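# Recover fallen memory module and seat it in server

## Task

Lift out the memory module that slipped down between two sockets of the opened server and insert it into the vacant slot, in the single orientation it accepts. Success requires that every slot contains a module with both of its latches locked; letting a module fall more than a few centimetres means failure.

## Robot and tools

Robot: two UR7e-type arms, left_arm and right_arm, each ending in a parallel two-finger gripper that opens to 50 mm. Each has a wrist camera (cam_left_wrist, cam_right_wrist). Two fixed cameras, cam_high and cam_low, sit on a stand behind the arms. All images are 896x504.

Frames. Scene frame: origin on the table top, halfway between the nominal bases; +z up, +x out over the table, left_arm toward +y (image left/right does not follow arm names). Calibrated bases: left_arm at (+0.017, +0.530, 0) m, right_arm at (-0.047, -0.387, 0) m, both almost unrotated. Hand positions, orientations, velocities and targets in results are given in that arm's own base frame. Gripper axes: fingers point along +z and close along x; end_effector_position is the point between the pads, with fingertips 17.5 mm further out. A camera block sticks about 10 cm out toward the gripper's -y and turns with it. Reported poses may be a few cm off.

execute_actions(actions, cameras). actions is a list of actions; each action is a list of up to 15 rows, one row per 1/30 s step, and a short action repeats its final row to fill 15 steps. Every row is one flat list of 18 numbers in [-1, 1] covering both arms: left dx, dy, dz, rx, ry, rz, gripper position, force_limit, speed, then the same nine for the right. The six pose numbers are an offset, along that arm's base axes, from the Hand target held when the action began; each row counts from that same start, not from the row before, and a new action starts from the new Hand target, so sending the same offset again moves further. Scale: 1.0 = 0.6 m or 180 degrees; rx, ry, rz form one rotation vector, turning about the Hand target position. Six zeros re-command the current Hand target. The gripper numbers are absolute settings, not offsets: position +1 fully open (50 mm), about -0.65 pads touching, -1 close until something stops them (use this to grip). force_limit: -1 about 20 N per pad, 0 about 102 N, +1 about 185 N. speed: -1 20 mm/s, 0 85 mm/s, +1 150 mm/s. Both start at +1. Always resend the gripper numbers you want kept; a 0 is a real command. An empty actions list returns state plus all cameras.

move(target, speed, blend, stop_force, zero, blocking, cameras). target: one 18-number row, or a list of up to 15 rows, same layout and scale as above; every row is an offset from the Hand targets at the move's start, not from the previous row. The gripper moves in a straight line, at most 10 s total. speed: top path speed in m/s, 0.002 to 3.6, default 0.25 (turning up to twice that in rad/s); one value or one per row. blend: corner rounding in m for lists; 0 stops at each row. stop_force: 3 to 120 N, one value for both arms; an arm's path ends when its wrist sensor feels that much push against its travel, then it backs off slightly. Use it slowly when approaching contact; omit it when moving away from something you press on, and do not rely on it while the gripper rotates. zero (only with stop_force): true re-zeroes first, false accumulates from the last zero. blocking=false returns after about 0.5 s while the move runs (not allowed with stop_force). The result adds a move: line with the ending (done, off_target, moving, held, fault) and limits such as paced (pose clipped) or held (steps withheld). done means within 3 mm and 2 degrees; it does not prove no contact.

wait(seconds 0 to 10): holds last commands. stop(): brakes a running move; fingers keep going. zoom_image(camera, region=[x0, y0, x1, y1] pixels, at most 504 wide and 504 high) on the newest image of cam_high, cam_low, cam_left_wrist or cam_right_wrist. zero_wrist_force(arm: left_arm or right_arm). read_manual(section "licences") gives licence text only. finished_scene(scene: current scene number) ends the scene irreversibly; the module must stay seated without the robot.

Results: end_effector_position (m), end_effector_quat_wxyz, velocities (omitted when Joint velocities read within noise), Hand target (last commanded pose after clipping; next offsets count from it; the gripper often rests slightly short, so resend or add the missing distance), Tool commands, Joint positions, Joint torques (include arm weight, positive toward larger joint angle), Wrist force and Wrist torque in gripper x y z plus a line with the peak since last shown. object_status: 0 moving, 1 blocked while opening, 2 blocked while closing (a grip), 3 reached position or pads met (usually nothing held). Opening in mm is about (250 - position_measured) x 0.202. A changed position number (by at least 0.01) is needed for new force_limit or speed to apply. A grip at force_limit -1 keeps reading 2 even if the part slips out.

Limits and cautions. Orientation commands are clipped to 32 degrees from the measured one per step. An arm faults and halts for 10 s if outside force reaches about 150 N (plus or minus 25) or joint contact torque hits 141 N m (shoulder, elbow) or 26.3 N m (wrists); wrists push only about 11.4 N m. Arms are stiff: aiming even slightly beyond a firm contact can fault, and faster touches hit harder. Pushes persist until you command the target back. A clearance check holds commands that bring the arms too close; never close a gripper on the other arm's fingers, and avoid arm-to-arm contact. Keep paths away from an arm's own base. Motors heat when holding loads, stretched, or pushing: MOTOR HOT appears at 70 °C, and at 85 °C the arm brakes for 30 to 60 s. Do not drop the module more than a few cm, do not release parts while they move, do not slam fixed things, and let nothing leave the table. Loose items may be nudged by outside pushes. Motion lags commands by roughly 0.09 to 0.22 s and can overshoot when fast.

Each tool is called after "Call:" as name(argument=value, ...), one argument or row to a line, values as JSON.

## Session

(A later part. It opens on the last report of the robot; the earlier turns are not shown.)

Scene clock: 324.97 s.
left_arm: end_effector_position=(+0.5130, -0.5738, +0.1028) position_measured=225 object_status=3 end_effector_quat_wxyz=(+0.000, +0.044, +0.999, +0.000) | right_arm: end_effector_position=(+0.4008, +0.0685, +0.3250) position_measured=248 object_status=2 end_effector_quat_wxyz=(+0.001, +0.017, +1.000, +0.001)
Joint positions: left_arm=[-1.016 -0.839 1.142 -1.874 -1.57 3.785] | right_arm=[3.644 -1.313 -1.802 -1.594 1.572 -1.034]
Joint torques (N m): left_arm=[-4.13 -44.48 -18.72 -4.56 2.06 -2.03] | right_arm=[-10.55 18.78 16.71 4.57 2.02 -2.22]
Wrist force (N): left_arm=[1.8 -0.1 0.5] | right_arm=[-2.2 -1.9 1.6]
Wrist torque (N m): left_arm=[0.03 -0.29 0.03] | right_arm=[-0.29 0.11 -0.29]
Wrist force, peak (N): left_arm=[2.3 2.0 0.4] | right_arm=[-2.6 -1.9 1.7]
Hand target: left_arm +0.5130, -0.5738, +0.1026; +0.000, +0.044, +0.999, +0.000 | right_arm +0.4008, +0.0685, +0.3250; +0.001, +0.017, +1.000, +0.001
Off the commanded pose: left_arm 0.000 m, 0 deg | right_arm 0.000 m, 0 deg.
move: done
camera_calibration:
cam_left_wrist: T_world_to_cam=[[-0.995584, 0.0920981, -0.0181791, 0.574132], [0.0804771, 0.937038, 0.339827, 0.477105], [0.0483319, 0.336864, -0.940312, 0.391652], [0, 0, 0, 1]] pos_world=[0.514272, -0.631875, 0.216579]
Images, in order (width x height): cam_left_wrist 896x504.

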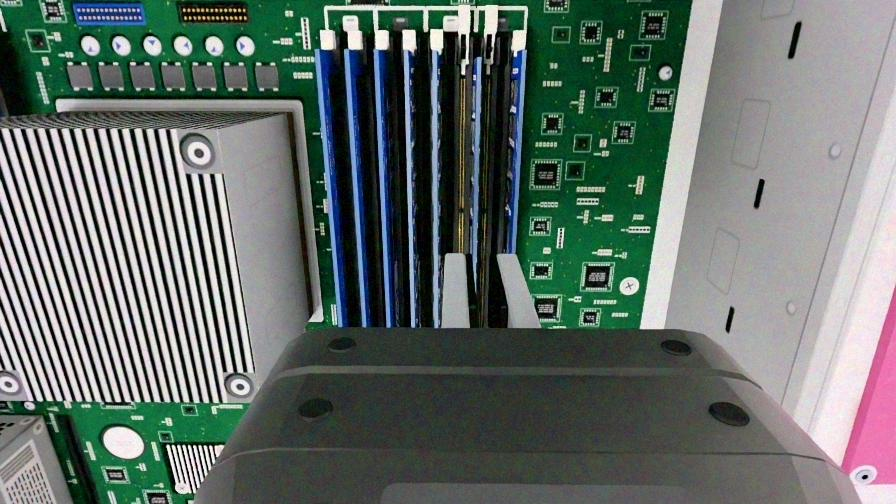

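Call:
move(
  target=[0.0005,-0.0008,-0.061,0,0,0,-0.485,-0.7,-0.5, 0,0,0,0,0,0,-1,-0.7,-0.8],
  speed=0.02,
  stop_force=5,
  cameras=["cam_left_wrist"],
)

Call:
zoom_image(
  camera="cam_left_wrist",
  region=[400, 160, 560, 320],
)

Scene clock: 330.37 s.
left_arm: end_effector_position=(+0.5133, -0.5743, +0.0660) position_measured=225 object_status=3 end_effector_quat_wxyz=(+0.000, +0.044, +0.999, +0.000) | right_arm: end_effector_position=(+0.4008, +0.0685, +0.3250) position_measured=248 object_status=2 end_effector_quat_wxyz=(+0.001, +0.017, +1.000, +0.001)
Joint positions: left_arm=[-1.016 -0.807 1.183 -1.948 -1.57 3.785] | right_arm=[3.644 -1.313 -1.802 -1.594 1.572 -1.034]
Joint torques (N m): left_arm=[6.83 -44.23 -16.82 -4.47 1.71 1.91] | right_arm=[-10.53 17.94 16.85 4.45 1.96 -2.07]
Wrist force (N): left_arm=[1.8 -0.1 0.5] | right_arm=[-2.6 -1.8 1.7]
Wrist torque (N m): left_arm=[0.03 -0.30 0.02] | right_arm=[-0.27 0.16 -0.28]
Wrist force, peak (N): left_arm=[2.5 0.0 0.6] | right_arm=[-2.5 -1.9 1.9]
Hand target: left_arm +0.5133, -0.5743, +0.0660; +0.000, +0.044, +0.999, +0.000 | right_arm +0.4008, +0.0685, +0.3250; +0.001, +0.017, +1.000, +0.001
Off the commanded pose: left_arm 0.000 m, 0 deg | right_arm 0.000 m, 0 deg.
move: done
camera_calibration:
cam_left_wrist: T_world_to_cam=[[-0.995579, 0.0921343, -0.01828, 0.573847], [0.0804829, 0.937079, 0.339714, 0.490098], [0.0484292, 0.336741, -0.940351, 0.357082], [0, 0, 0, 1]] pos_world=[0.514572, -0.632376, 0.179779]
Images, in order (width x height): cam_left_wrist 896x504.

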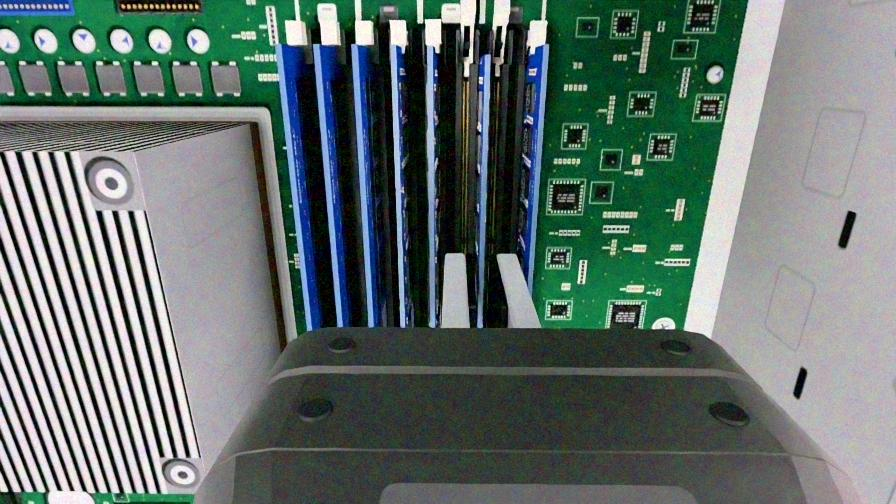

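Scaled by 3.150 from the camera's 896x504 image, which has a finer 1280x720 frame.

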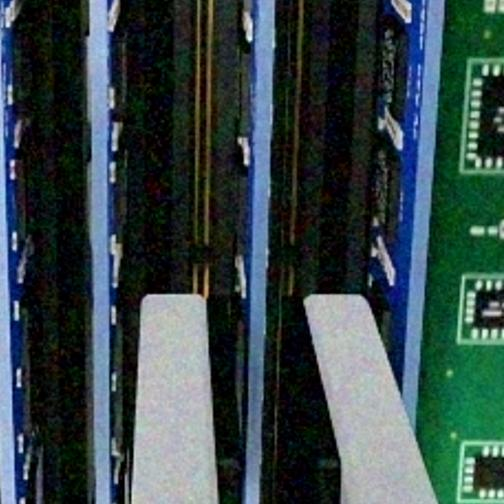

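Call:
move(
  target=[0,0,-0.001,0,0,0,-0.485,-0.7,-0.5, 0,0,0,0,0,0,-1,-0.7,-0.8],
  speed=0.02,
)

Call:
execute_actions(
  actions=[
    [[0,0,0,0,0,0,-1,-0.7,-0.8,0,0,0,0,0,0,-1,-0.7,-0.8]],
  ],
)

Scene clock: 332.53 s.
left_arm: end_effector_position=(+0.5133, -0.5743, +0.0654) position_measured=225 object_status=3 end_effector_quat_wxyz=(+0.000, +0.044, +0.999, +0.000) | right_arm: end_effector_position=(+0.4008, +0.0685, +0.3250) position_measured=248 object_status=2 end_effector_quat_wxyz=(+0.001, +0.017, +1.000, +0.001)
Joint positions: left_arm=[-1.016 -0.806 1.184 -1.949 -1.57 3.785] | right_arm=[3.644 -1.313 -1.802 -1.594 1.572 -1.034]
Joint torques (N m): left_arm=[6.8 -44.38 -16.47 -4.45 1.92 1.85] | right_arm=[-10.78 19.14 16.35 4.48 1.86 -2.07]
Wrist force (N): left_arm=[2.2 0.2 0.6] | right_arm=[-2.3 -1.8 1.6]
Wrist torque (N m): left_arm=[0.07 -0.35 0.02] | right_arm=[-0.28 0.12 -0.27]
Wrist force, peak (N): left_arm=[2.2 0.1 0.8] | right_arm=[-2.7 -1.9 1.8]
Hand target: left_arm +0.5133, -0.5743, +0.0654; +0.000, +0.044, +0.999, +0.000 | right_arm +0.4008, +0.0685, +0.3250; +0.001, +0.017, +1.000, +0.001
Off the commanded pose: left_arm 0.000 m, 0 deg | right_arm 0.000 m, 0 deg.
move: done

Scene clock: 333.23 s.
left_arm: end_effector_position=(+0.5133, -0.5743, +0.0654) position_measured=247 object_status=2 end_effector_quat_wxyz=(+0.000, +0.044, +0.999, +0.000) | right_arm: end_effector_position=(+0.4008, +0.0685, +0.3250) position_measured=248 object_status=2 end_effector_quat_wxyz=(+0.001, +0.017, +1.000, +0.001)
Joint positions: left_arm=[-1.016 -0.806 1.184 -1.949 -1.57 3.785] | right_arm=[3.644 -1.313 -1.802 -1.594 1.572 -1.034]
Joint torques (N m): left_arm=[6.98 -43.1 -16.99 -4.67 1.88 1.91] | right_arm=[-10.68 18.34 17.1 4.63 1.89 -1.84]
Wrist force (N): left_arm=[2.2 0.5 0.1] | right_arm=[-2.3 -1.7 1.4]
Wrist torque (N m): left_arm=[0.09 -0.33 0.02] | right_arm=[-0.25 0.12 -0.28]
Wrist force, peak (N): left_arm=[2.3 0.0 0.3] | right_arm=[-2.5 -2.0 1.8]
Hand target: left_arm +0.5133, -0.5743, +0.0654; +0.000, +0.044, +0.999, +0.000 | right_arm +0.4008, +0.0685, +0.3250; +0.001, +0.017, +1.000, +0.001
Off the commanded pose: left_arm 0.000 m, 0 deg | right_arm 0.000 m, 0 deg.

Call:
move(
  target=[
    [0,0,0.09,0,0,0,-1,-0.7,-0.8, 0,0,0,0,0,0,-1,-0.7,-0.8],
    [0.0077,0.0,0.075,0,0,0,-1,-0.7,-0.8, 0,0,0,0,0,0,-1,-0.7,-0.8],
  ],
  speed=0.03,
  cameras=["cam_left_wrist"],
)

Call:
zoom_image(
  camera="cam_left_wrist",
  region=[400, 0, 560, 160],
)

Call:
zoom_image(
  camera="cam_left_wrist",
  region=[400, 160, 560, 320],
)

Scene clock: 337.80 s.
left_arm: end_effector_position=(+0.5179, -0.5743, +0.1106) position_measured=247 object_status=2 end_effector_quat_wxyz=(+0.001, +0.044, +0.999, +0.000) end_effector_velocity=(+0.002, +0.000, -0.003) end_effector_angular_velocity=(+0.001, -0.002, +0.001) | right_arm: end_effector_position=(+0.4008, +0.0685, +0.3250) position_measured=248 object_status=2 end_effector_quat_wxyz=(+0.001, +0.017, +1.000, +0.001)
Joint positions: left_arm=[-1.011 -0.836 1.116 -1.851 -1.57 3.79] | right_arm=[3.644 -1.313 -1.802 -1.594 1.572 -1.034]
Joint velocities: left_arm=[0.001 0.005 -0.001 -0.003 0.002 0] | right_arm=[within noise]
Joint torques (N m): left_arm=[8.28 -44.78 -29.84 -4.45 1.69 2.86] | right_arm=[-10.52 18.64 17.4 4.62 1.89 -2.1]
Wrist force (N): left_arm=[2.1 -0.2 0.4] | right_arm=[-2.4 -1.9 1.8]
Wrist torque (N m): left_arm=[0.01 -0.33 -0.11] | right_arm=[-0.29 0.13 -0.28]
Wrist force, peak (N): left_arm=[2.1 -0.2 1.6] | right_arm=[-2.7 -1.9 1.7]
Hand target: left_arm +0.5180, -0.5743, +0.1104; +0.000, +0.044, +0.999, +0.000 | right_arm +0.4008, +0.0685, +0.3250; +0.001, +0.017, +1.000, +0.001
Off the commanded pose: left_arm 0.000 m, 0 deg | right_arm 0.000 m, 0 deg.
move: done
camera_calibration:
cam_left_wrist: T_world_to_cam=[[-0.995579, 0.0921343, -0.01828, 0.579142], [0.0804829, 0.937079, 0.339714, 0.474585], [0.0484292, 0.336741, -0.940351, 0.398803], [0, 0, 0, 1]] pos_world=[0.519072, -0.632376, 0.224379]
Images, in order (width x height): cam_left_wrist 896x504.

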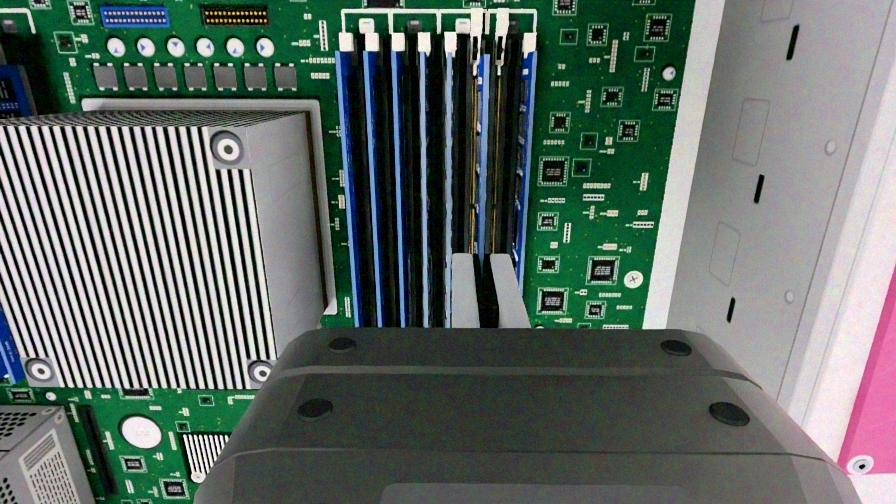

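Scaled by 3.150 from the camera's 896x504 image, which has a finer 1280x720 frame.

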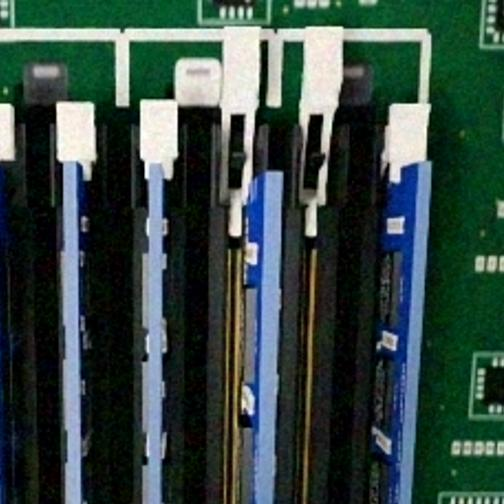

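Scaled by 3.150 from the camera's 896x504 image, which has a finer 1280x720 frame.

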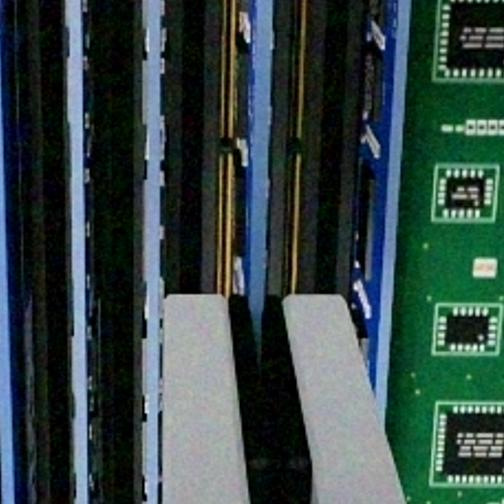

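Call:
move(
  target=[
    [0.0,-0.0047,0,0,0,0,-1,-0.7,-0.8, 0,0,0,0,0,0,-1,-0.7,-0.8],
    [0.0,-0.0047,-0.03,0,0,0,-1,-0.7,-0.8, 0,0,0,0,0,0,-1,-0.7,-0.8],
  ],
  speed=0.02,
  stop_force=5,
  cameras=["cam_left_wrist"],
)

Call:
zoom_image(
  camera="cam_left_wrist",
  region=[400, 0, 560, 160],
)

Call:
zoom_image(
  camera="cam_left_wrist",
  region=[400, 160, 560, 320],
)

Scene clock: 344.63 s.
left_arm: end_effector_position=(+0.5180, -0.5771, +0.0924) position_measured=247 object_status=2 end_effector_quat_wxyz=(+0.000, +0.044, +0.999, +0.000) | right_arm: end_effector_position=(+0.4008, +0.0685, +0.3250) position_measured=248 object_status=2 end_effector_quat_wxyz=(+0.001, +0.017, +1.000, +0.001)
Joint positions: left_arm=[-1.012 -0.817 1.13 -1.884 -1.57 3.788] | right_arm=[3.644 -1.313 -1.802 -1.594 1.572 -1.034]
Joint torques (N m): left_arm=[-7.3 -44.73 -17.72 -4.48 -1.11 -2.57] | right_arm=[-9.99 18.34 17.11 4.44 1.75 -2.01]
Wrist force (N): left_arm=[1.7 -0.1 0.9] | right_arm=[-2.4 -1.6 1.6]
Wrist torque (N m): left_arm=[0.02 -0.28 0.02] | right_arm=[-0.25 0.13 -0.28]
Wrist force, peak (N): left_arm=[2.3 0.1 0.9] | right_arm=[-2.5 -2.0 1.7]
Hand target: left_arm +0.5180, -0.5771, +0.0924; +0.000, +0.044, +0.999, +0.000 | right_arm +0.4008, +0.0685, +0.3250; +0.001, +0.017, +1.000, +0.001
Off the commanded pose: left_arm 0.000 m, 0 deg | right_arm 0.000 m, 0 deg.
move: done
camera_calibration:
cam_left_wrist: T_world_to_cam=[[-0.995579, 0.0921343, -0.01828, 0.579167], [0.0804829, 0.937079, 0.339714, 0.483383], [0.0484292, 0.336741, -0.940351, 0.382627], [0, 0, 0, 1]] pos_world=[0.519172, -0.635176, 0.206179]
Images, in order (width x height): cam_left_wrist 896x504.

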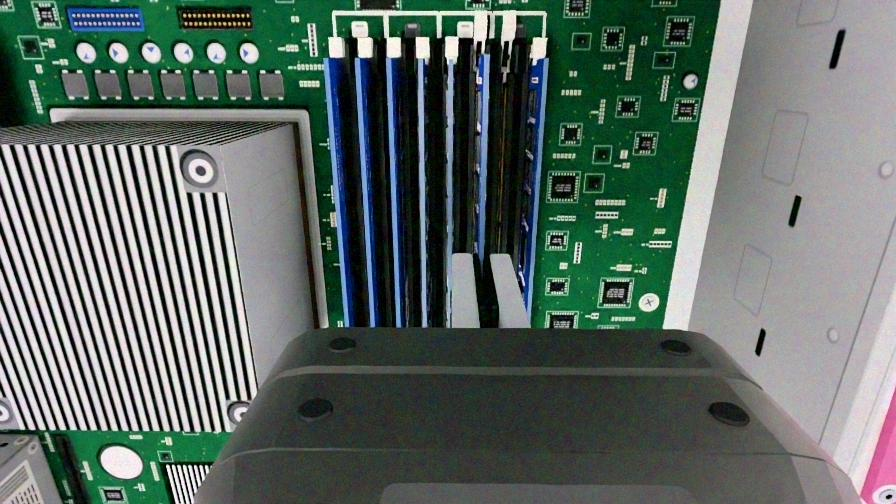

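Scaled by 3.150 from the camera's 896x504 image, which has a finer 1280x720 frame.

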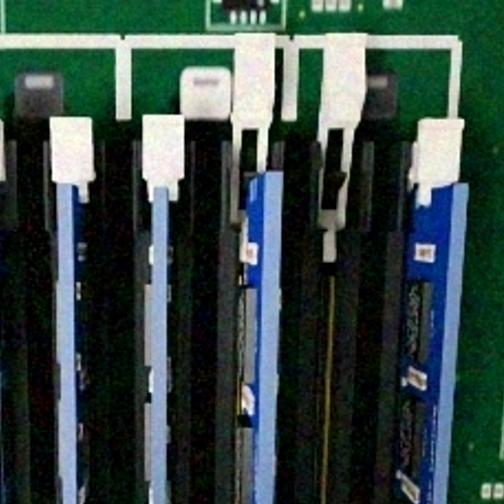

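Scaled by 3.150 from the camera's 896x504 image, which has a finer 1280x720 frame.

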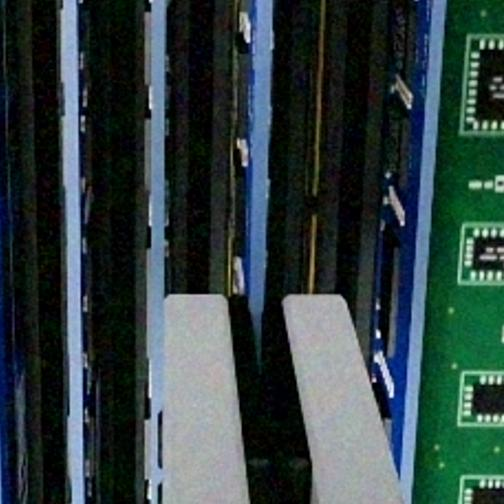

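Call:
move(
  target=[0,0,-0.036,0,0,0,-1,-0.7,-0.8, 0,0,0,0,0,0,-1,-0.7,-0.8],
  speed=0.01,
  stop_force=5,
  cameras=["cam_left_wrist"],
)

Call:
zoom_image(
  camera="cam_left_wrist",
  region=[400, 0, 560, 160],
)

Call:
zoom_image(
  camera="cam_left_wrist",
  region=[400, 160, 560, 320],
)

Scene clock: 350.13 s.
left_arm: end_effector_position=(+0.5180, -0.5771, +0.0708) position_measured=247 object_status=2 end_effector_quat_wxyz=(+0.000, +0.044, +0.999, +0.000) | right_arm: end_effector_position=(+0.4008, +0.0685, +0.3250) position_measured=248 object_status=2 end_effector_quat_wxyz=(+0.001, +0.017, +1.000, +0.001)
Joint positions: left_arm=[-1.012 -0.798 1.155 -1.928 -1.57 3.788] | right_arm=[3.644 -1.313 -1.802 -1.594 1.572 -1.034]
Joint torques (N m): left_arm=[-6.06 -44.88 -16.98 -4.69 0.6 -2.55] | right_arm=[-10.2 17.35 18.37 4.59 1.67 -2.15]
Wrist force (N): left_arm=[2.3 0.0 0.5] | right_arm=[-2.4 -1.4 1.6]
Wrist torque (N m): left_arm=[0.04 -0.25 0.04] | right_arm=[-0.22 0.13 -0.28]
Wrist force, peak (N): left_arm=[2.9 -0.2 0.7] | right_arm=[-2.8 -2.0 1.6]
Hand target: left_arm +0.5180, -0.5771, +0.0708; +0.000, +0.044, +0.999, +0.000 | right_arm +0.4008, +0.0685, +0.3250; +0.001, +0.017, +1.000, +0.001
Off the commanded pose: left_arm 0.000 m, 0 deg | right_arm 0.000 m, 0 deg.
move: done
camera_calibration:
cam_left_wrist: T_world_to_cam=[[-0.995579, 0.0921343, -0.01828, 0.578772], [0.0804829, 0.937079, 0.339714, 0.490721], [0.0484292, 0.336741, -0.940351, 0.362315], [0, 0, 0, 1]] pos_world=[0.519172, -0.635176, 0.184579]
Images, in order (width x height): cam_left_wrist 896x504.

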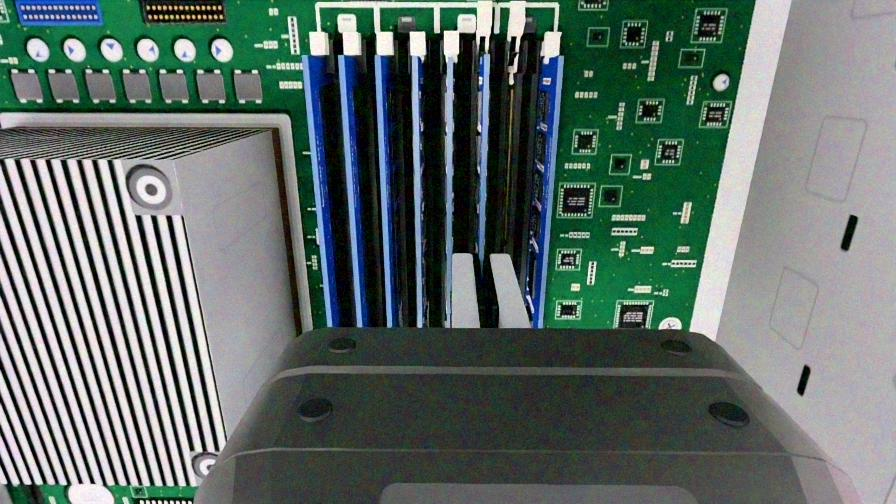

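Scaled by 3.150 from the camera's 896x504 image, which has a finer 1280x720 frame.

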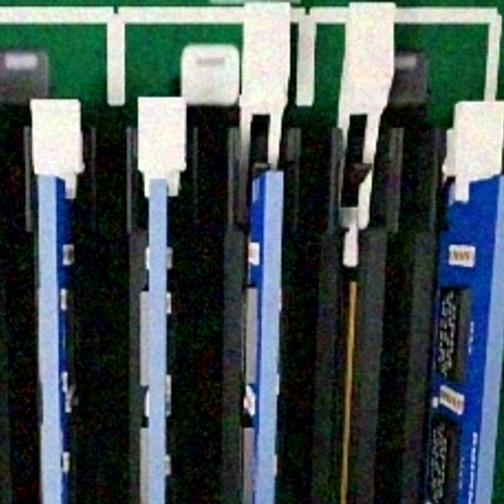

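Scaled by 3.150 from the camera's 896x504 image, which has a finer 1280x720 frame.

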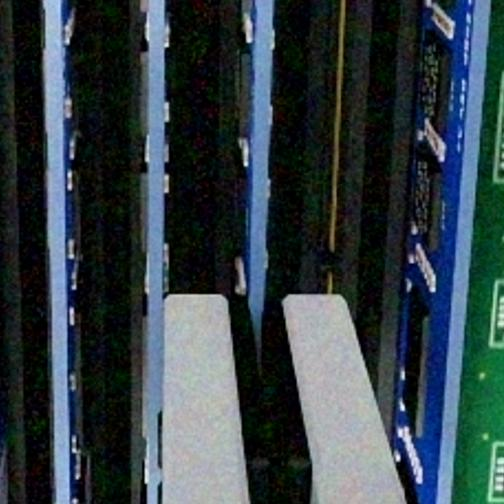

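Call:
move(
  target=[0,0,-0.004,0,0,0,-1,-0.7,-0.8, 0,0,0,0,0,0,-1,-0.7,-0.8],
  speed=0.006,
  stop_force=6,
)

Scene clock: 352.60 s.
left_arm: end_effector_position=(+0.5180, -0.5771, +0.0698) position_measured=247 object_status=2 end_effector_quat_wxyz=(+0.000, +0.044, +0.999, +0.000) | right_arm: end_effector_position=(+0.4008, +0.0685, +0.3250) position_measured=248 object_status=2 end_effector_quat_wxyz=(+0.001, +0.017, +1.000, +0.001)
Joint positions: left_arm=[-1.012 -0.797 1.156 -1.93 -1.57 3.788] | right_arm=[3.644 -1.313 -1.802 -1.594 1.572 -1.034]
Joint torques (N m): left_arm=[-6.63 -52.79 -25.82 -1.41 1.44 -2.45] | right_arm=[-9.39 19.04 16.76 4.62 1.62 -1.95]
Wrist force (N): left_arm=[2.0 2.3 -7.8] | right_arm=[-2.4 -1.7 1.8]
Wrist torque (N m): left_arm=[0.13 -0.29 0.03] | right_arm=[-0.25 0.14 -0.28]
Wrist force, peak (N): left_arm=[2.5 2.6 -8.9] | right_arm=[-2.6 -1.7 1.9]
Hand target: left_arm +0.5180, -0.5771, +0.0699; +0.001, +0.044, +0.999, +0.000 (not the last commanded pose) | right_arm +0.4008, +0.0685, +0.3250; +0.001, +0.017, +1.000, +0.001
Off the commanded pose: left_arm 0.001 m, 0 deg | right_arm 0.000 m, 0 deg.
move: contact (left_arm)

Call:
execute_actions(
  actions=[
    [[0,0,0.001,0,0,0,-0.45,-0.7,-0.9,0,0,0,0,0,0,-1,-0.7,-0.8]],
    [[0,0,0.013,0,0,0,-0.45,-0.7,-0.9,0,0,0,0,0,0,-1,-0.7,-0.8]],
    [[0,0,0.013,0,0,0,-0.45,-0.7,-0.9,0,0,0,0,0,0,-1,-0.7,-0.8]],
  ],
  cameras=["cam_left_wrist"],
)

Call:
zoom_image(
  camera="cam_left_wrist",
  region=[400, 0, 560, 160],
)

Call:
zoom_image(
  camera="cam_left_wrist",
  region=[400, 160, 560, 320],
)

Scene clock: 356.27 s.
left_arm: end_effector_position=(+0.5180, -0.5771, +0.0861) position_measured=220 object_status=3 end_effector_quat_wxyz=(+0.001, +0.044, +0.999, +0.000) | right_arm: end_effector_position=(+0.4008, +0.0685, +0.3250) position_measured=248 object_status=2 end_effector_quat_wxyz=(+0.001, +0.017, +1.000, +0.001)
Joint positions: left_arm=[-1.012 -0.812 1.138 -1.897 -1.57 3.788] | right_arm=[3.644 -1.313 -1.802 -1.594 1.572 -1.034]
Joint torques (N m): left_arm=[-6.91 -68.4 -30.42 -1.88 -2.29 -2.23] | right_arm=[-8.87 18.31 17.51 4.52 1.48 -2.02]
Wrist force (N): left_arm=[2.7 -0.5 0.7] | right_arm=[-2.4 -1.8 1.4]
Wrist torque (N m): left_arm=[-0.04 -0.43 0.02] | right_arm=[-0.27 0.14 -0.28]
Wrist force, peak (N): left_arm=[38.5 10.0 -1.8] | right_arm=[-2.7 -2.1 1.6]
Hand target: left_arm +0.5180, -0.5771, +0.0861; +0.001, +0.044, +0.999, +0.000 | right_arm +0.4008, +0.0685, +0.3250; +0.001, +0.017, +1.000, +0.001
Off the commanded pose: left_arm 0.000 m, 0 deg | right_arm 0.000 m, 0 deg.
camera_calibration:
cam_left_wrist: T_world_to_cam=[[-0.995579, 0.0921343, -0.01828, 0.579052], [0.0804829, 0.937079, 0.339714, 0.485523], [0.0484292, 0.336741, -0.940351, 0.376703], [0, 0, 0, 1]] pos_world=[0.519172, -0.635176, 0.199879]
Images, in order (width x height): cam_left_wrist 896x504.

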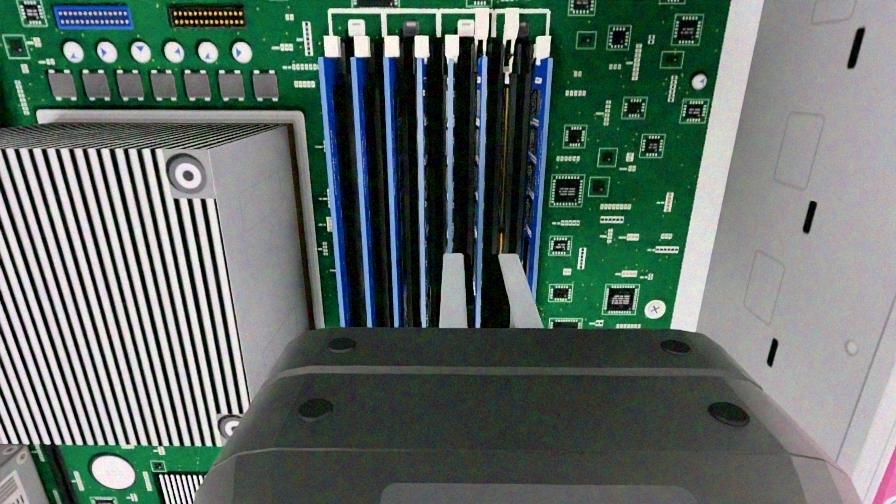

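Scaled by 3.150 from the camera's 896x504 image, which has a finer 1280x720 frame.

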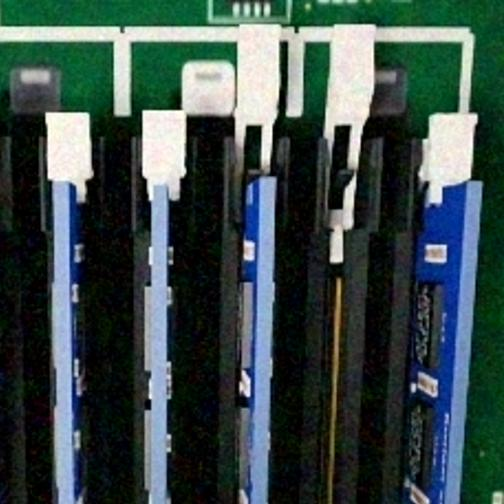

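Scaled by 3.150 from the camera's 896x504 image, which has a finer 1280x720 frame.

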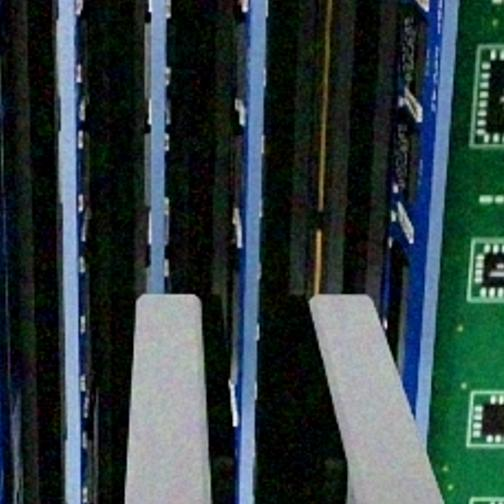

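Call:
execute_actions(
  actions=[
    [[0,0,0,0,0,0,-1,-0.7,-0.8,0,0,0,0,0,0,-1,-0.7,-0.8]],
  ],
)

Call:
move(
  target=[0,0.005,-0.04,0,0,0,-1,-0.7,-0.8, 0,0,0,0,0,0,-1,-0.7,-0.8],
  speed=0.01,
  stop_force=85,
)

Scene clock: 359.00 s.
left_arm: end_effector_position=(+0.5180, -0.5771, +0.0861) position_measured=251 object_status=3 end_effector_quat_wxyz=(+0.001, +0.044, +0.999, +0.000) | right_arm: end_effector_position=(+0.4008, +0.0685, +0.3250) position_measured=248 object_status=2 end_effector_quat_wxyz=(+0.001, +0.017, +1.000, +0.001)
Joint positions: left_arm=[-1.012 -0.812 1.138 -1.897 -1.57 3.788] | right_arm=[3.644 -1.313 -1.802 -1.594 1.572 -1.034]
Joint torques (N m): left_arm=[-7.18 -68.14 -29.82 -1.84 -1.92 -1.95] | right_arm=[-8.93 17.26 16.23 4.54 1.54 -1.85]
Wrist force (N): left_arm=[2.9 -0.5 0.6] | right_arm=[-2.4 -1.7 1.5]
Wrist torque (N m): left_arm=[-0.02 -0.46 0.02] | right_arm=[-0.25 0.13 -0.28]
Wrist force, peak (N): left_arm=[3.2 -0.5 0.6] | right_arm=[-2.4 -2.1 1.8]
Hand target: left_arm +0.5180, -0.5771, +0.0861; +0.001, +0.044, +0.999, +0.000 | right_arm +0.4008, +0.0685, +0.3250; +0.001, +0.017, +1.000, +0.001
Off the commanded pose: left_arm 0.000 m, 0 deg | right_arm 0.000 m, 0 deg.

Scene clock: 362.27 s.
left_arm: end_effector_position=(+0.5181, -0.5751, +0.0695) position_measured=251 object_status=3 end_effector_quat_wxyz=(+0.001, +0.044, +0.999, +0.000) | right_arm: end_effector_position=(+0.4008, +0.0685, +0.3250) position_measured=248 object_status=2 end_effector_quat_wxyz=(+0.001, +0.017, +1.000, +0.001)
Joint positions: left_arm=[-1.011 -0.801 1.164 -1.935 -1.57 3.789] | right_arm=[3.644 -1.313 -1.802 -1.594 1.572 -1.034]
Joint torques (N m): left_arm=[-9.94 -4.62 4.79 4.4 -2.17 0.03] | right_arm=[-8.4 17.96 17.44 4.57 1.47 -2.13]
Wrist force (N): left_arm=[5.8 10.2 -87.4] | right_arm=[-2.4 -1.7 1.7]
Wrist torque (N m): left_arm=[0.10 -0.42 -0.11] | right_arm=[-0.26 0.14 -0.29]
Wrist force, peak (N): left_arm=[6.7 12.8 -101.0] | right_arm=[-2.5 -2.0 1.9]
Hand target: left_arm +0.5181, -0.5751, +0.0695; +0.001, +0.044, +0.999, +0.000 (not the last commanded pose) | right_arm +0.4008, +0.0685, +0.3250; +0.001, +0.017, +1.000, +0.001
Off the commanded pose: left_arm 0.007 m, 0 deg | right_arm 0.000 m, 0 deg.
move: contact (left_arm)

Reached 0.0695 (seated level). Ends now.

Call:
move(
  target=[
    [0,0,0.015,0,0,0,-1,-0.7,-0.8, 0,0,0,0,0,0,-1,-0.7,-0.8],
    [0.0069,0.078,0.015,0,0,0,-1,-0.7,-0.8, 0,0,0,0,0,0,-1,-0.7,-0.8],
  ],
  speed=0.04,
)

Call:
move(
  target=[0,0,-0.036,0,0,0,-1,-0.7,-0.8, 0,0,0,0,0,0,-1,-0.7,-0.8],
  speed=0.01,
  stop_force=75,
)

Call:
move(
  target=[
    [0,0,0.015,0,0,0,-1,-0.7,-0.8, 0,0,0,0,0,0,-1,-0.7,-0.8],
    [-0.0138,-0.156,0.015,0,0,0,-1,-0.7,-0.8, 0,0,0,0,0,0,-1,-0.7,-0.8],
  ],
  speed=0.04,
)

Call:
move(
  target=[0,0,-0.036,0,0,0,-1,-0.7,-0.8, 0,0,0,0,0,0,-1,-0.7,-0.8],
  speed=0.01,
  stop_force=75,
)

Call:
move(
  target=[
    [0,0,0.04,0,0,0,-1,-0.7,-0.8, 0,0,0,0,0,0,-1,-0.7,-0.8],
    [0.013,0.03,0.06,0,0,0,-1,-0.7,-0.8, 0,0,0,0,0,0,-1,-0.7,-0.8],
  ],
  speed=0.08,
  cameras=["cam_left_wrist"],
)

Call:
zoom_image(
  camera="cam_left_wrist",
  region=[400, 30, 600, 230],
)

Call:
move(
  target=[0.0,0.2,0,0,0,0,-1,-0.7,-0.8, 0,0,0,0,0,0,-1,-0.7,-0.8],
  speed=0.1,
  cameras=["cam_left_wrist"],
)

Call:
zoom_image(
  camera="cam_left_wrist",
  region=[380, 60, 580, 260],
)

Scene clock: 367.93 s.
left_arm: end_effector_position=(+0.5222, -0.5285, +0.0785) position_measured=251 object_status=3 end_effector_quat_wxyz=(+0.001, +0.044, +0.999, +0.000) end_effector_velocity=(+0.000, +0.002, -0.001) end_effector_angular_velocity=(+0.001, +0.001, +0.000) | right_arm: end_effector_position=(+0.4008, +0.0685, +0.3250) position_measured=248 object_status=2 end_effector_quat_wxyz=(+0.001, +0.017, +1.000, +0.001)
Joint positions: left_arm=[-0.972 -0.883 1.285 -1.974 -1.57 3.828] | right_arm=[3.644 -1.313 -1.802 -1.594 1.572 -1.034]
Joint velocities: left_arm=[0.001 -0.002 0.005 -0.001 -0.001 0.001] | right_arm=[within noise]
Joint torques (N m): left_arm=[9.08 -66.53 -18.12 -4.47 -1.61 2.98] | right_arm=[-8.2 17.77 17.19 4.66 1.24 -2.06]
Wrist force (N): left_arm=[3.2 0.1 0.2] | right_arm=[-2.3 -1.8 1.5]
Wrist torque (N m): left_arm=[0.05 -0.51 -0.11] | right_arm=[-0.27 0.13 -0.28]
Wrist force, peak (N): left_arm=[5.7 10.1 -87.7] | right_arm=[-2.7 -2.0 1.7]
Hand target: left_arm +0.5222, -0.5283, +0.0785; +0.001, +0.044, +0.999, +0.000 | right_arm +0.4008, +0.0685, +0.3250; +0.001, +0.017, +1.000, +0.001
Off the commanded pose: left_arm 0.000 m, 0 deg | right_arm 0.000 m, 0 deg.
move: done

Scene clock: 370.23 s.
left_arm: end_effector_position=(+0.5224, -0.5284, +0.0699) position_measured=251 object_status=3 end_effector_quat_wxyz=(+0.001, +0.044, +0.999, -0.001) | right_arm: end_effector_position=(+0.4008, +0.0685, +0.3250) position_measured=248 object_status=2 end_effector_quat_wxyz=(+0.001, +0.017, +1.000, +0.001)
Joint positions: left_arm=[-0.972 -0.875 1.294 -1.993 -1.57 3.828] | right_arm=[3.644 -1.313 -1.802 -1.594 1.572 -1.034]
Joint torques (N m): left_arm=[-6.47 -13.22 -4.79 -0.22 -1.74 2.76] | right_arm=[-9.03 17.98 17.52 4.51 1.47 -2.03]
Wrist force (N): left_arm=[10.3 25.5 -77.8] | right_arm=[-2.3 -1.9 1.7]
Wrist torque (N m): left_arm=[0.27 -0.35 -0.11] | right_arm=[-0.29 0.13 -0.28]
Wrist force, peak (N): left_arm=[11.3 28.7 -90.0] | right_arm=[-2.6 -1.8 1.7]
Hand target: left_arm +0.5224, -0.5284, +0.0699; +0.001, +0.044, +0.999, -0.001 (not the last commanded pose) | right_arm +0.4008, +0.0685, +0.3250; +0.001, +0.017, +1.000, +0.001
Off the commanded pose: left_arm 0.013 m, 0 deg | right_arm 0.000 m, 0 deg.
move: contact (left_arm)

Scene clock: 373.83 s.
left_arm: end_effector_position=(+0.5141, -0.6219, +0.0789) position_measured=251 object_status=3 end_effector_quat_wxyz=(+0.001, +0.044, +0.999, -0.001) | right_arm: end_effector_position=(+0.4008, +0.0685, +0.3250) position_measured=248 object_status=2 end_effector_quat_wxyz=(+0.001, +0.017, +1.000, +0.001)
Joint positions: left_arm=[-1.046 -0.725 1 -1.848 -1.57 3.754] | right_arm=[3.644 -1.313 -1.802 -1.594 1.572 -1.034]
Joint torques (N m): left_arm=[-6.73 -46.09 -30.56 -1.64 1.57 -2.62] | right_arm=[-9.02 17.25 18.07 4.53 1.48 -1.82]
Wrist force (N): left_arm=[1.7 0.2 0.8] | right_arm=[-2.4 -1.5 1.5]
Wrist torque (N m): left_arm=[0.06 -0.26 0.01] | right_arm=[-0.22 0.13 -0.28]
Wrist force, peak (N): left_arm=[10.5 25.4 -77.7] | right_arm=[-2.6 -1.9 1.7]
Hand target: left_arm +0.5141, -0.6220, +0.0789; +0.001, +0.044, +0.999, -0.001 | right_arm +0.4008, +0.0685, +0.3250; +0.001, +0.017, +1.000, +0.001
Off the commanded pose: left_arm 0.000 m, 0 deg | right_arm 0.000 m, 0 deg.
move: done

Scene clock: 376.17 s.
left_arm: end_effector_position=(+0.5142, -0.6222, +0.0699) position_measured=251 object_status=3 end_effector_quat_wxyz=(+0.001, +0.044, +0.999, -0.001) | right_arm: end_effector_position=(+0.4008, +0.0685, +0.3250) position_measured=248 object_status=2 end_effector_quat_wxyz=(+0.001, +0.017, +1.000, +0.001)
Joint positions: left_arm=[-1.046 -0.718 1.011 -1.867 -1.57 3.754] | right_arm=[3.644 -1.313 -1.802 -1.594 1.572 -1.034]
Joint torques (N m): left_arm=[-7.16 -15.39 -4.77 -0.94 -1.35 -2.64] | right_arm=[-8.04 17.77 16.51 4.3 1.28 -1.85]
Wrist force (N): left_arm=[8.4 28.5 -76.3] | right_arm=[-2.1 -1.7 1.4]
Wrist torque (N m): left_arm=[0.23 -0.19 0.02] | right_arm=[-0.27 0.09 -0.28]
Wrist force, peak (N): left_arm=[9.5 31.6 -86.6] | right_arm=[-2.7 -1.7 1.8]
Hand target: left_arm +0.5142, -0.6222, +0.0699; +0.001, +0.044, +0.999, -0.001 (not the last commanded pose) | right_arm +0.4008, +0.0685, +0.3250; +0.001, +0.017, +1.000, +0.001
Off the commanded pose: left_arm 0.013 m, 0 deg | right_arm 0.000 m, 0 deg.
move: contact (left_arm)

Scene clock: 377.80 s.
left_arm: end_effector_position=(+0.5219, -0.6044, +0.1058) position_measured=251 object_status=3 end_effector_quat_wxyz=(+0.001, +0.044, +0.999, -0.001) | right_arm: end_effector_position=(+0.4008, +0.0685, +0.3250) position_measured=248 object_status=2 end_effector_quat_wxyz=(+0.001, +0.017, +1.000, +0.001)
Joint positions: left_arm=[-1.027 -0.768 1.007 -1.813 -1.57 3.774] | right_arm=[3.644 -1.313 -1.802 -1.594 1.572 -1.034]
Joint torques (N m): left_arm=[9.08 -72.17 -16.71 -1.85 -2.09 2.93] | right_arm=[-8.8 17.41 17.5 4.54 1.5 -1.87]
Wrist force (N): left_arm=[2.0 0.0 1.4] | right_arm=[-2.5 -1.8 1.7]
Wrist torque (N m): left_arm=[0.03 -0.32 -0.11] | right_arm=[-0.27 0.14 -0.28]
Wrist force, peak (N): left_arm=[8.2 28.8 -76.4] | right_arm=[-2.5 -1.9 1.7]
Hand target: left_arm +0.5220, -0.6042, +0.1059; +0.001, +0.044, +0.999, -0.001 | right_arm +0.4008, +0.0685, +0.3250; +0.001, +0.017, +1.000, +0.001
Off the commanded pose: left_arm 0.000 m, 0 deg | right_arm 0.000 m, 0 deg.
move: done
camera_calibration:
cam_left_wrist: T_world_to_cam=[[-0.995562, 0.0919777, -0.0199082, 0.585933], [0.079892, 0.937847, 0.337728, 0.505054], [0.0497343, 0.334639, -0.941033, 0.402298], [0, 0, 0, 1]] pos_world=[0.522975, -0.662181, 0.21967]
Images, in order (width x height): cam_left_wrist 896x504.

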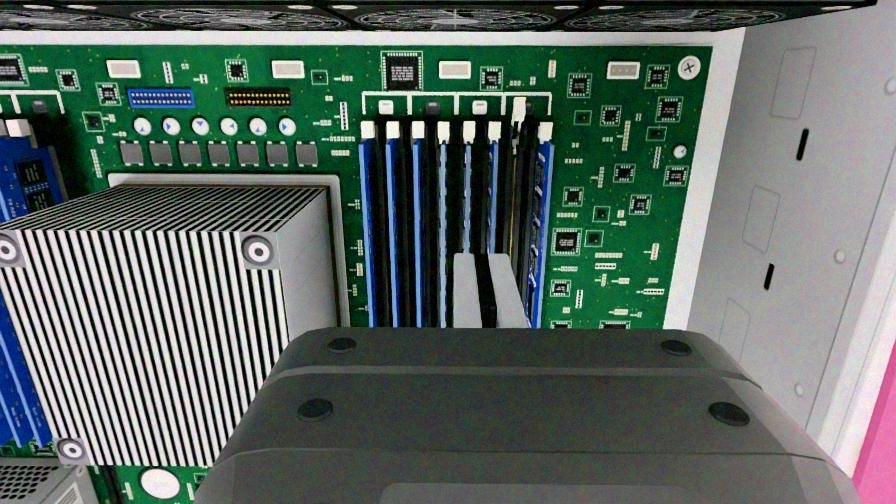

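Scaled by 2.520 from the camera's 896x504 image, which has a finer 1280x720 frame.

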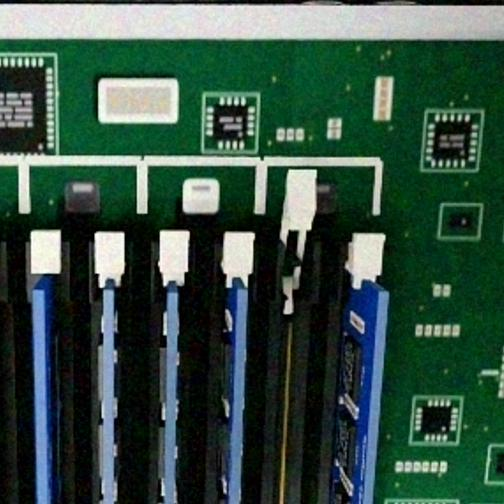

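Scene clock: 379.67 s.
left_arm: end_effector_position=(+0.5220, -0.4843, +0.1059) position_measured=251 object_status=3 end_effector_quat_wxyz=(+0.001, +0.044, +0.999, -0.001) | right_arm: end_effector_position=(+0.4008, +0.0685, +0.3250) position_measured=248 object_status=2 end_effector_quat_wxyz=(+0.001, +0.017, +1.000, +0.001)
Joint positions: left_arm=[-0.937 -0.98 1.374 -1.968 -1.57 3.864] | right_arm=[3.644 -1.313 -1.802 -1.594 1.572 -1.034]
Joint torques (N m): left_arm=[7.83 -63.06 -17.34 -4.68 -1.39 2.79] | right_arm=[-7.78 17.26 17.99 4.4 1.42 -1.94]
Wrist force (N): left_arm=[2.1 0.3 1.3] | right_arm=[-2.0 -1.8 1.6]
Wrist torque (N m): left_arm=[0.09 -0.32 -0.11] | right_arm=[-0.26 0.07 -0.29]
Wrist force, peak (N): left_arm=[2.1 -0.9 1.4] | right_arm=[-2.4 -2.0 1.9]
Hand target: left_arm +0.5220, -0.4842, +0.1059; +0.001, +0.044, +0.999, -0.001 | right_arm +0.4008, +0.0685, +0.3250; +0.001, +0.017, +1.000, +0.001
Off the commanded pose: left_arm 0.000 m, 0 deg | right_arm 0.000 m, 0 deg.
move: done
camera_calibration:
cam_left_wrist: T_world_to_cam=[[-0.995562, 0.0919777, -0.0199082, 0.57499], [0.079892, 0.937847, 0.337728, 0.392343], [0.0497343, 0.334639, -0.941033, 0.362291], [0, 0, 0, 1]] pos_world=[0.523075, -0.542081, 0.21987]
Images, in order (width x height): cam_left_wrist 896x504.

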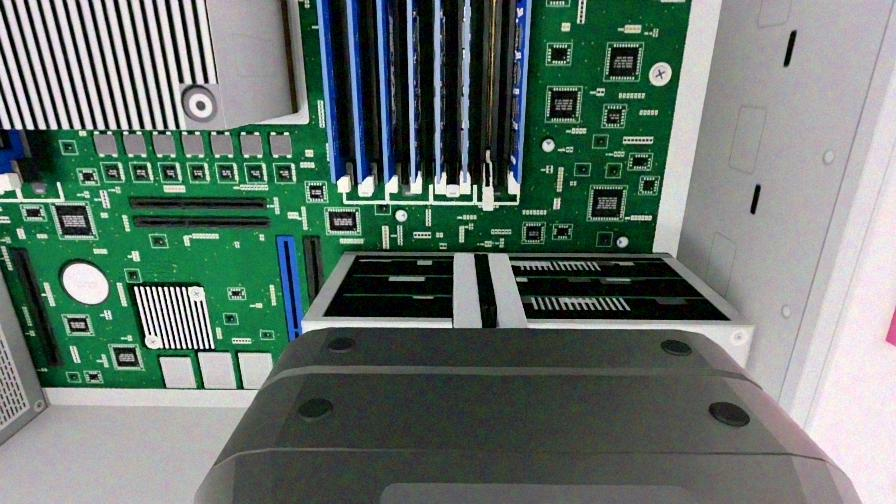

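Scaled by 2.520 from the camera's 896x504 image, which has a finer 1280x720 frame.

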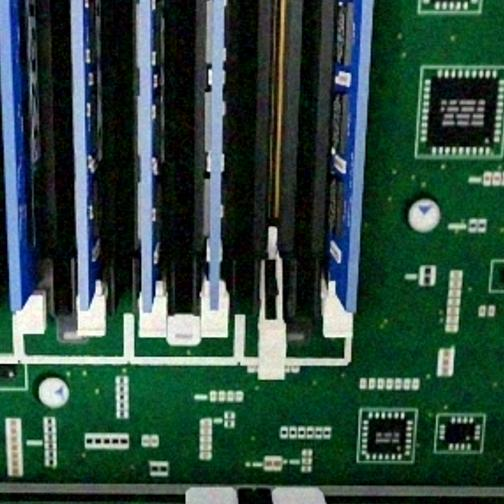

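Call:
move(
  target=[
    [0,0,0.15,0,0,0,-1,-0.7,-0.8, 0,0,0,0,0,0,-1,-0.7,-0.8],
    [-0.172,0.4133,0.334,0,0,0,-1,-0.7,-0.8, 0,0,0,0,0,0,-1,-0.7,-0.8],
  ],
  speed=0.25,
  blend=0.02,
)

Call:
move(
  target=[
    [0,0,0,0,0,0,-1,-0.7,-0.8, 0.3365,0.5073,-0.1,0,0,0,-1,-0.7,-0.8],
    [0,0,0,0,0,0,-1,-0.7,-0.8, 0.3365,0.5073,-0.345,0,0,0,-1,-0.7,-0.8],
  ],
  speed=[0.15,0.08],
)

Call:
move(
  target=[0,0,0,0,0,0,-1,-0.7,-0.8, 0,0,-0.0745,0,0,0,-1,-0.7,-0.8],
  speed=0.012,
  stop_force=7,
  cameras=["cam_right_wrist"],
)

Call:
zoom_image(
  camera="cam_right_wrist",
  region=[400, 0, 580, 260],
)

Scene clock: 383.90 s.
left_arm: end_effector_position=(+0.4189, -0.2363, +0.3062) position_measured=251 object_status=3 end_effector_quat_wxyz=(+0.001, +0.044, +0.999, -0.001) | right_arm: end_effector_position=(+0.4008, +0.0685, +0.3250) position_measured=248 object_status=2 end_effector_quat_wxyz=(+0.001, +0.017, +1.000, +0.001)
Joint positions: left_arm=[-0.795 -1.642 1.696 -1.629 -1.57 4.005] | right_arm=[3.644 -1.313 -1.802 -1.594 1.572 -1.034]
Joint torques (N m): left_arm=[8.07 -35.21 -18.63 -1.5 -1.76 2.88] | right_arm=[-7.71 17.06 17.86 4.43 1.44 -2.04]
Wrist force (N): left_arm=[1.9 -0.3 1.3] | right_arm=[-2.3 -1.8 1.5]
Wrist torque (N m): left_arm=[-0.02 -0.31 -0.12] | right_arm=[-0.27 0.12 -0.28]
Wrist force, peak (N): left_arm=[2.0 0.0 3.1] | right_arm=[-2.5 -2.0 1.9]
Hand target: left_arm +0.4188, -0.2362, +0.3063; +0.001, +0.044, +0.999, -0.001 | right_arm +0.4008, +0.0685, +0.3250; +0.001, +0.017, +1.000, +0.001
Off the commanded pose: left_arm 0.000 m, 0 deg | right_arm 0.000 m, 0 deg.
move: done

Scene clock: 389.33 s.
left_arm: end_effector_position=(+0.4188, -0.2362, +0.3063) position_measured=251 object_status=3 end_effector_quat_wxyz=(+0.001, +0.044, +0.999, -0.001) | right_arm: end_effector_position=(+0.6027, +0.3729, +0.1181) position_measured=248 object_status=2 end_effector_quat_wxyz=(+0.001, +0.017, +1.000, +0.001)
Joint positions: left_arm=[-0.795 -1.642 1.696 -1.628 -1.57 4.006] | right_arm=[3.885 -2.143 -1.371 -1.195 1.571 -0.794]
Joint torques (N m): left_arm=[8.4 -35.36 -18.21 -2.01 -2.22 2.95] | right_arm=[10.43 39.77 16.98 4.12 -1.2 1.58]
Wrist force (N): left_arm=[2.1 -0.2 1.5] | right_arm=[-3.1 -1.4 1.5]
Wrist torque (N m): left_arm=[0.00 -0.35 -0.12] | right_arm=[-0.21 0.24 -0.30]
Wrist force, peak (N): left_arm=[2.2 0.0 1.6] | right_arm=[-3.5 -1.1 2.3]
Hand target: left_arm +0.4188, -0.2362, +0.3063; +0.001, +0.044, +0.999, -0.001 | right_arm +0.6027, +0.3729, +0.1180; +0.001, +0.017, +1.000, +0.001
Off the commanded pose: left_arm 0.000 m, 0 deg | right_arm 0.000 m, 0 deg.
move: done

Scene clock: 393.97 s.
left_arm: end_effector_position=(+0.4188, -0.2362, +0.3063) position_measured=251 object_status=3 end_effector_quat_wxyz=(+0.001, +0.044, +0.999, -0.001) | right_arm: end_effector_position=(+0.6027, +0.3729, +0.0734) position_measured=248 object_status=2 end_effector_quat_wxyz=(+0.001, +0.017, +1.000, +0.001)
Joint positions: left_arm=[-0.795 -1.642 1.696 -1.628 -1.57 4.006] | right_arm=[3.885 -2.187 -1.423 -1.099 1.571 -0.794]
Joint torques (N m): left_arm=[8.04 -34.84 -18.65 -1.86 -2.29 2.71] | right_arm=[-7.16 38.5 13.99 3.45 -1.2 -2.05]
Wrist force (N): left_arm=[2.0 -0.2 1.2] | right_arm=[-2.7 -4.4 -6.0]
Wrist torque (N m): left_arm=[0.01 -0.34 -0.12] | right_arm=[-0.30 0.21 -0.31]
Wrist force, peak (N): left_arm=[2.4 0.0 1.7] | right_arm=[-2.8 -4.3 -6.3]
Hand target: left_arm +0.4188, -0.2362, +0.3063; +0.001, +0.044, +0.999, -0.001 | right_arm +0.6027, +0.3729, +0.0734; +0.001, +0.017, +1.000, +0.001
Off the commanded pose: left_arm 0.000 m, 0 deg | right_arm 0.000 m, 0 deg.
move: contact (right_arm)
camera_calibration:
cam_right_wrist: T_world_to_cam=[[-0.999875, 0.0134853, 0.00826138, 0.600018], [0.0155461, 0.933991, 0.356957, -0.371189], [-0.00290237, 0.357041, -0.934084, 0.0667603], [0, 0, 0, 1]] pos_world=[0.605907, 0.314759, 0.189901]
Images, in order (width x height): cam_right_wrist 896x504.

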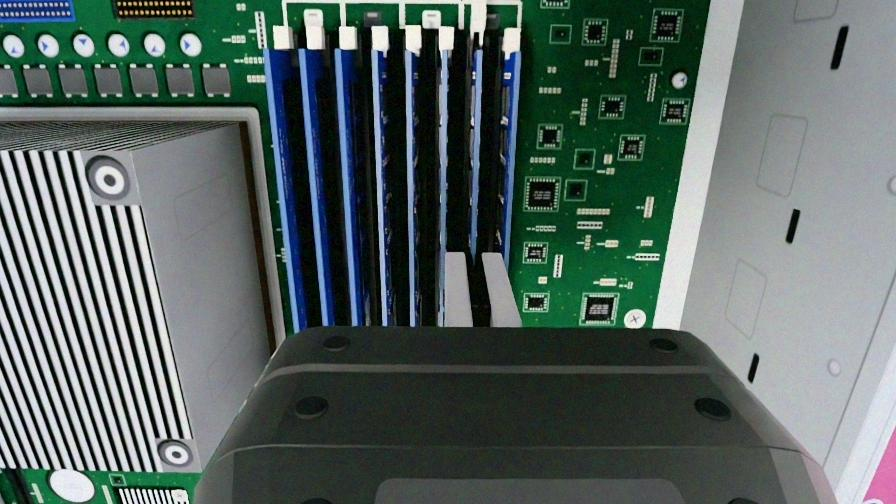

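Scaled by 1.938 from the camera's 896x504 image, which has a finer 1280x720 frame.

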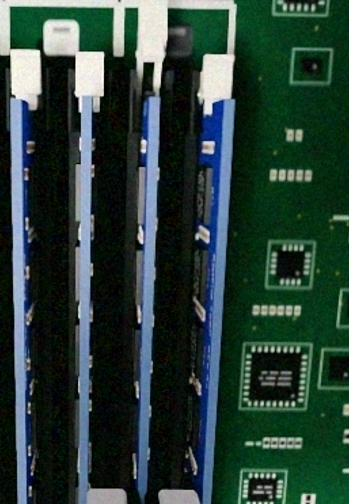

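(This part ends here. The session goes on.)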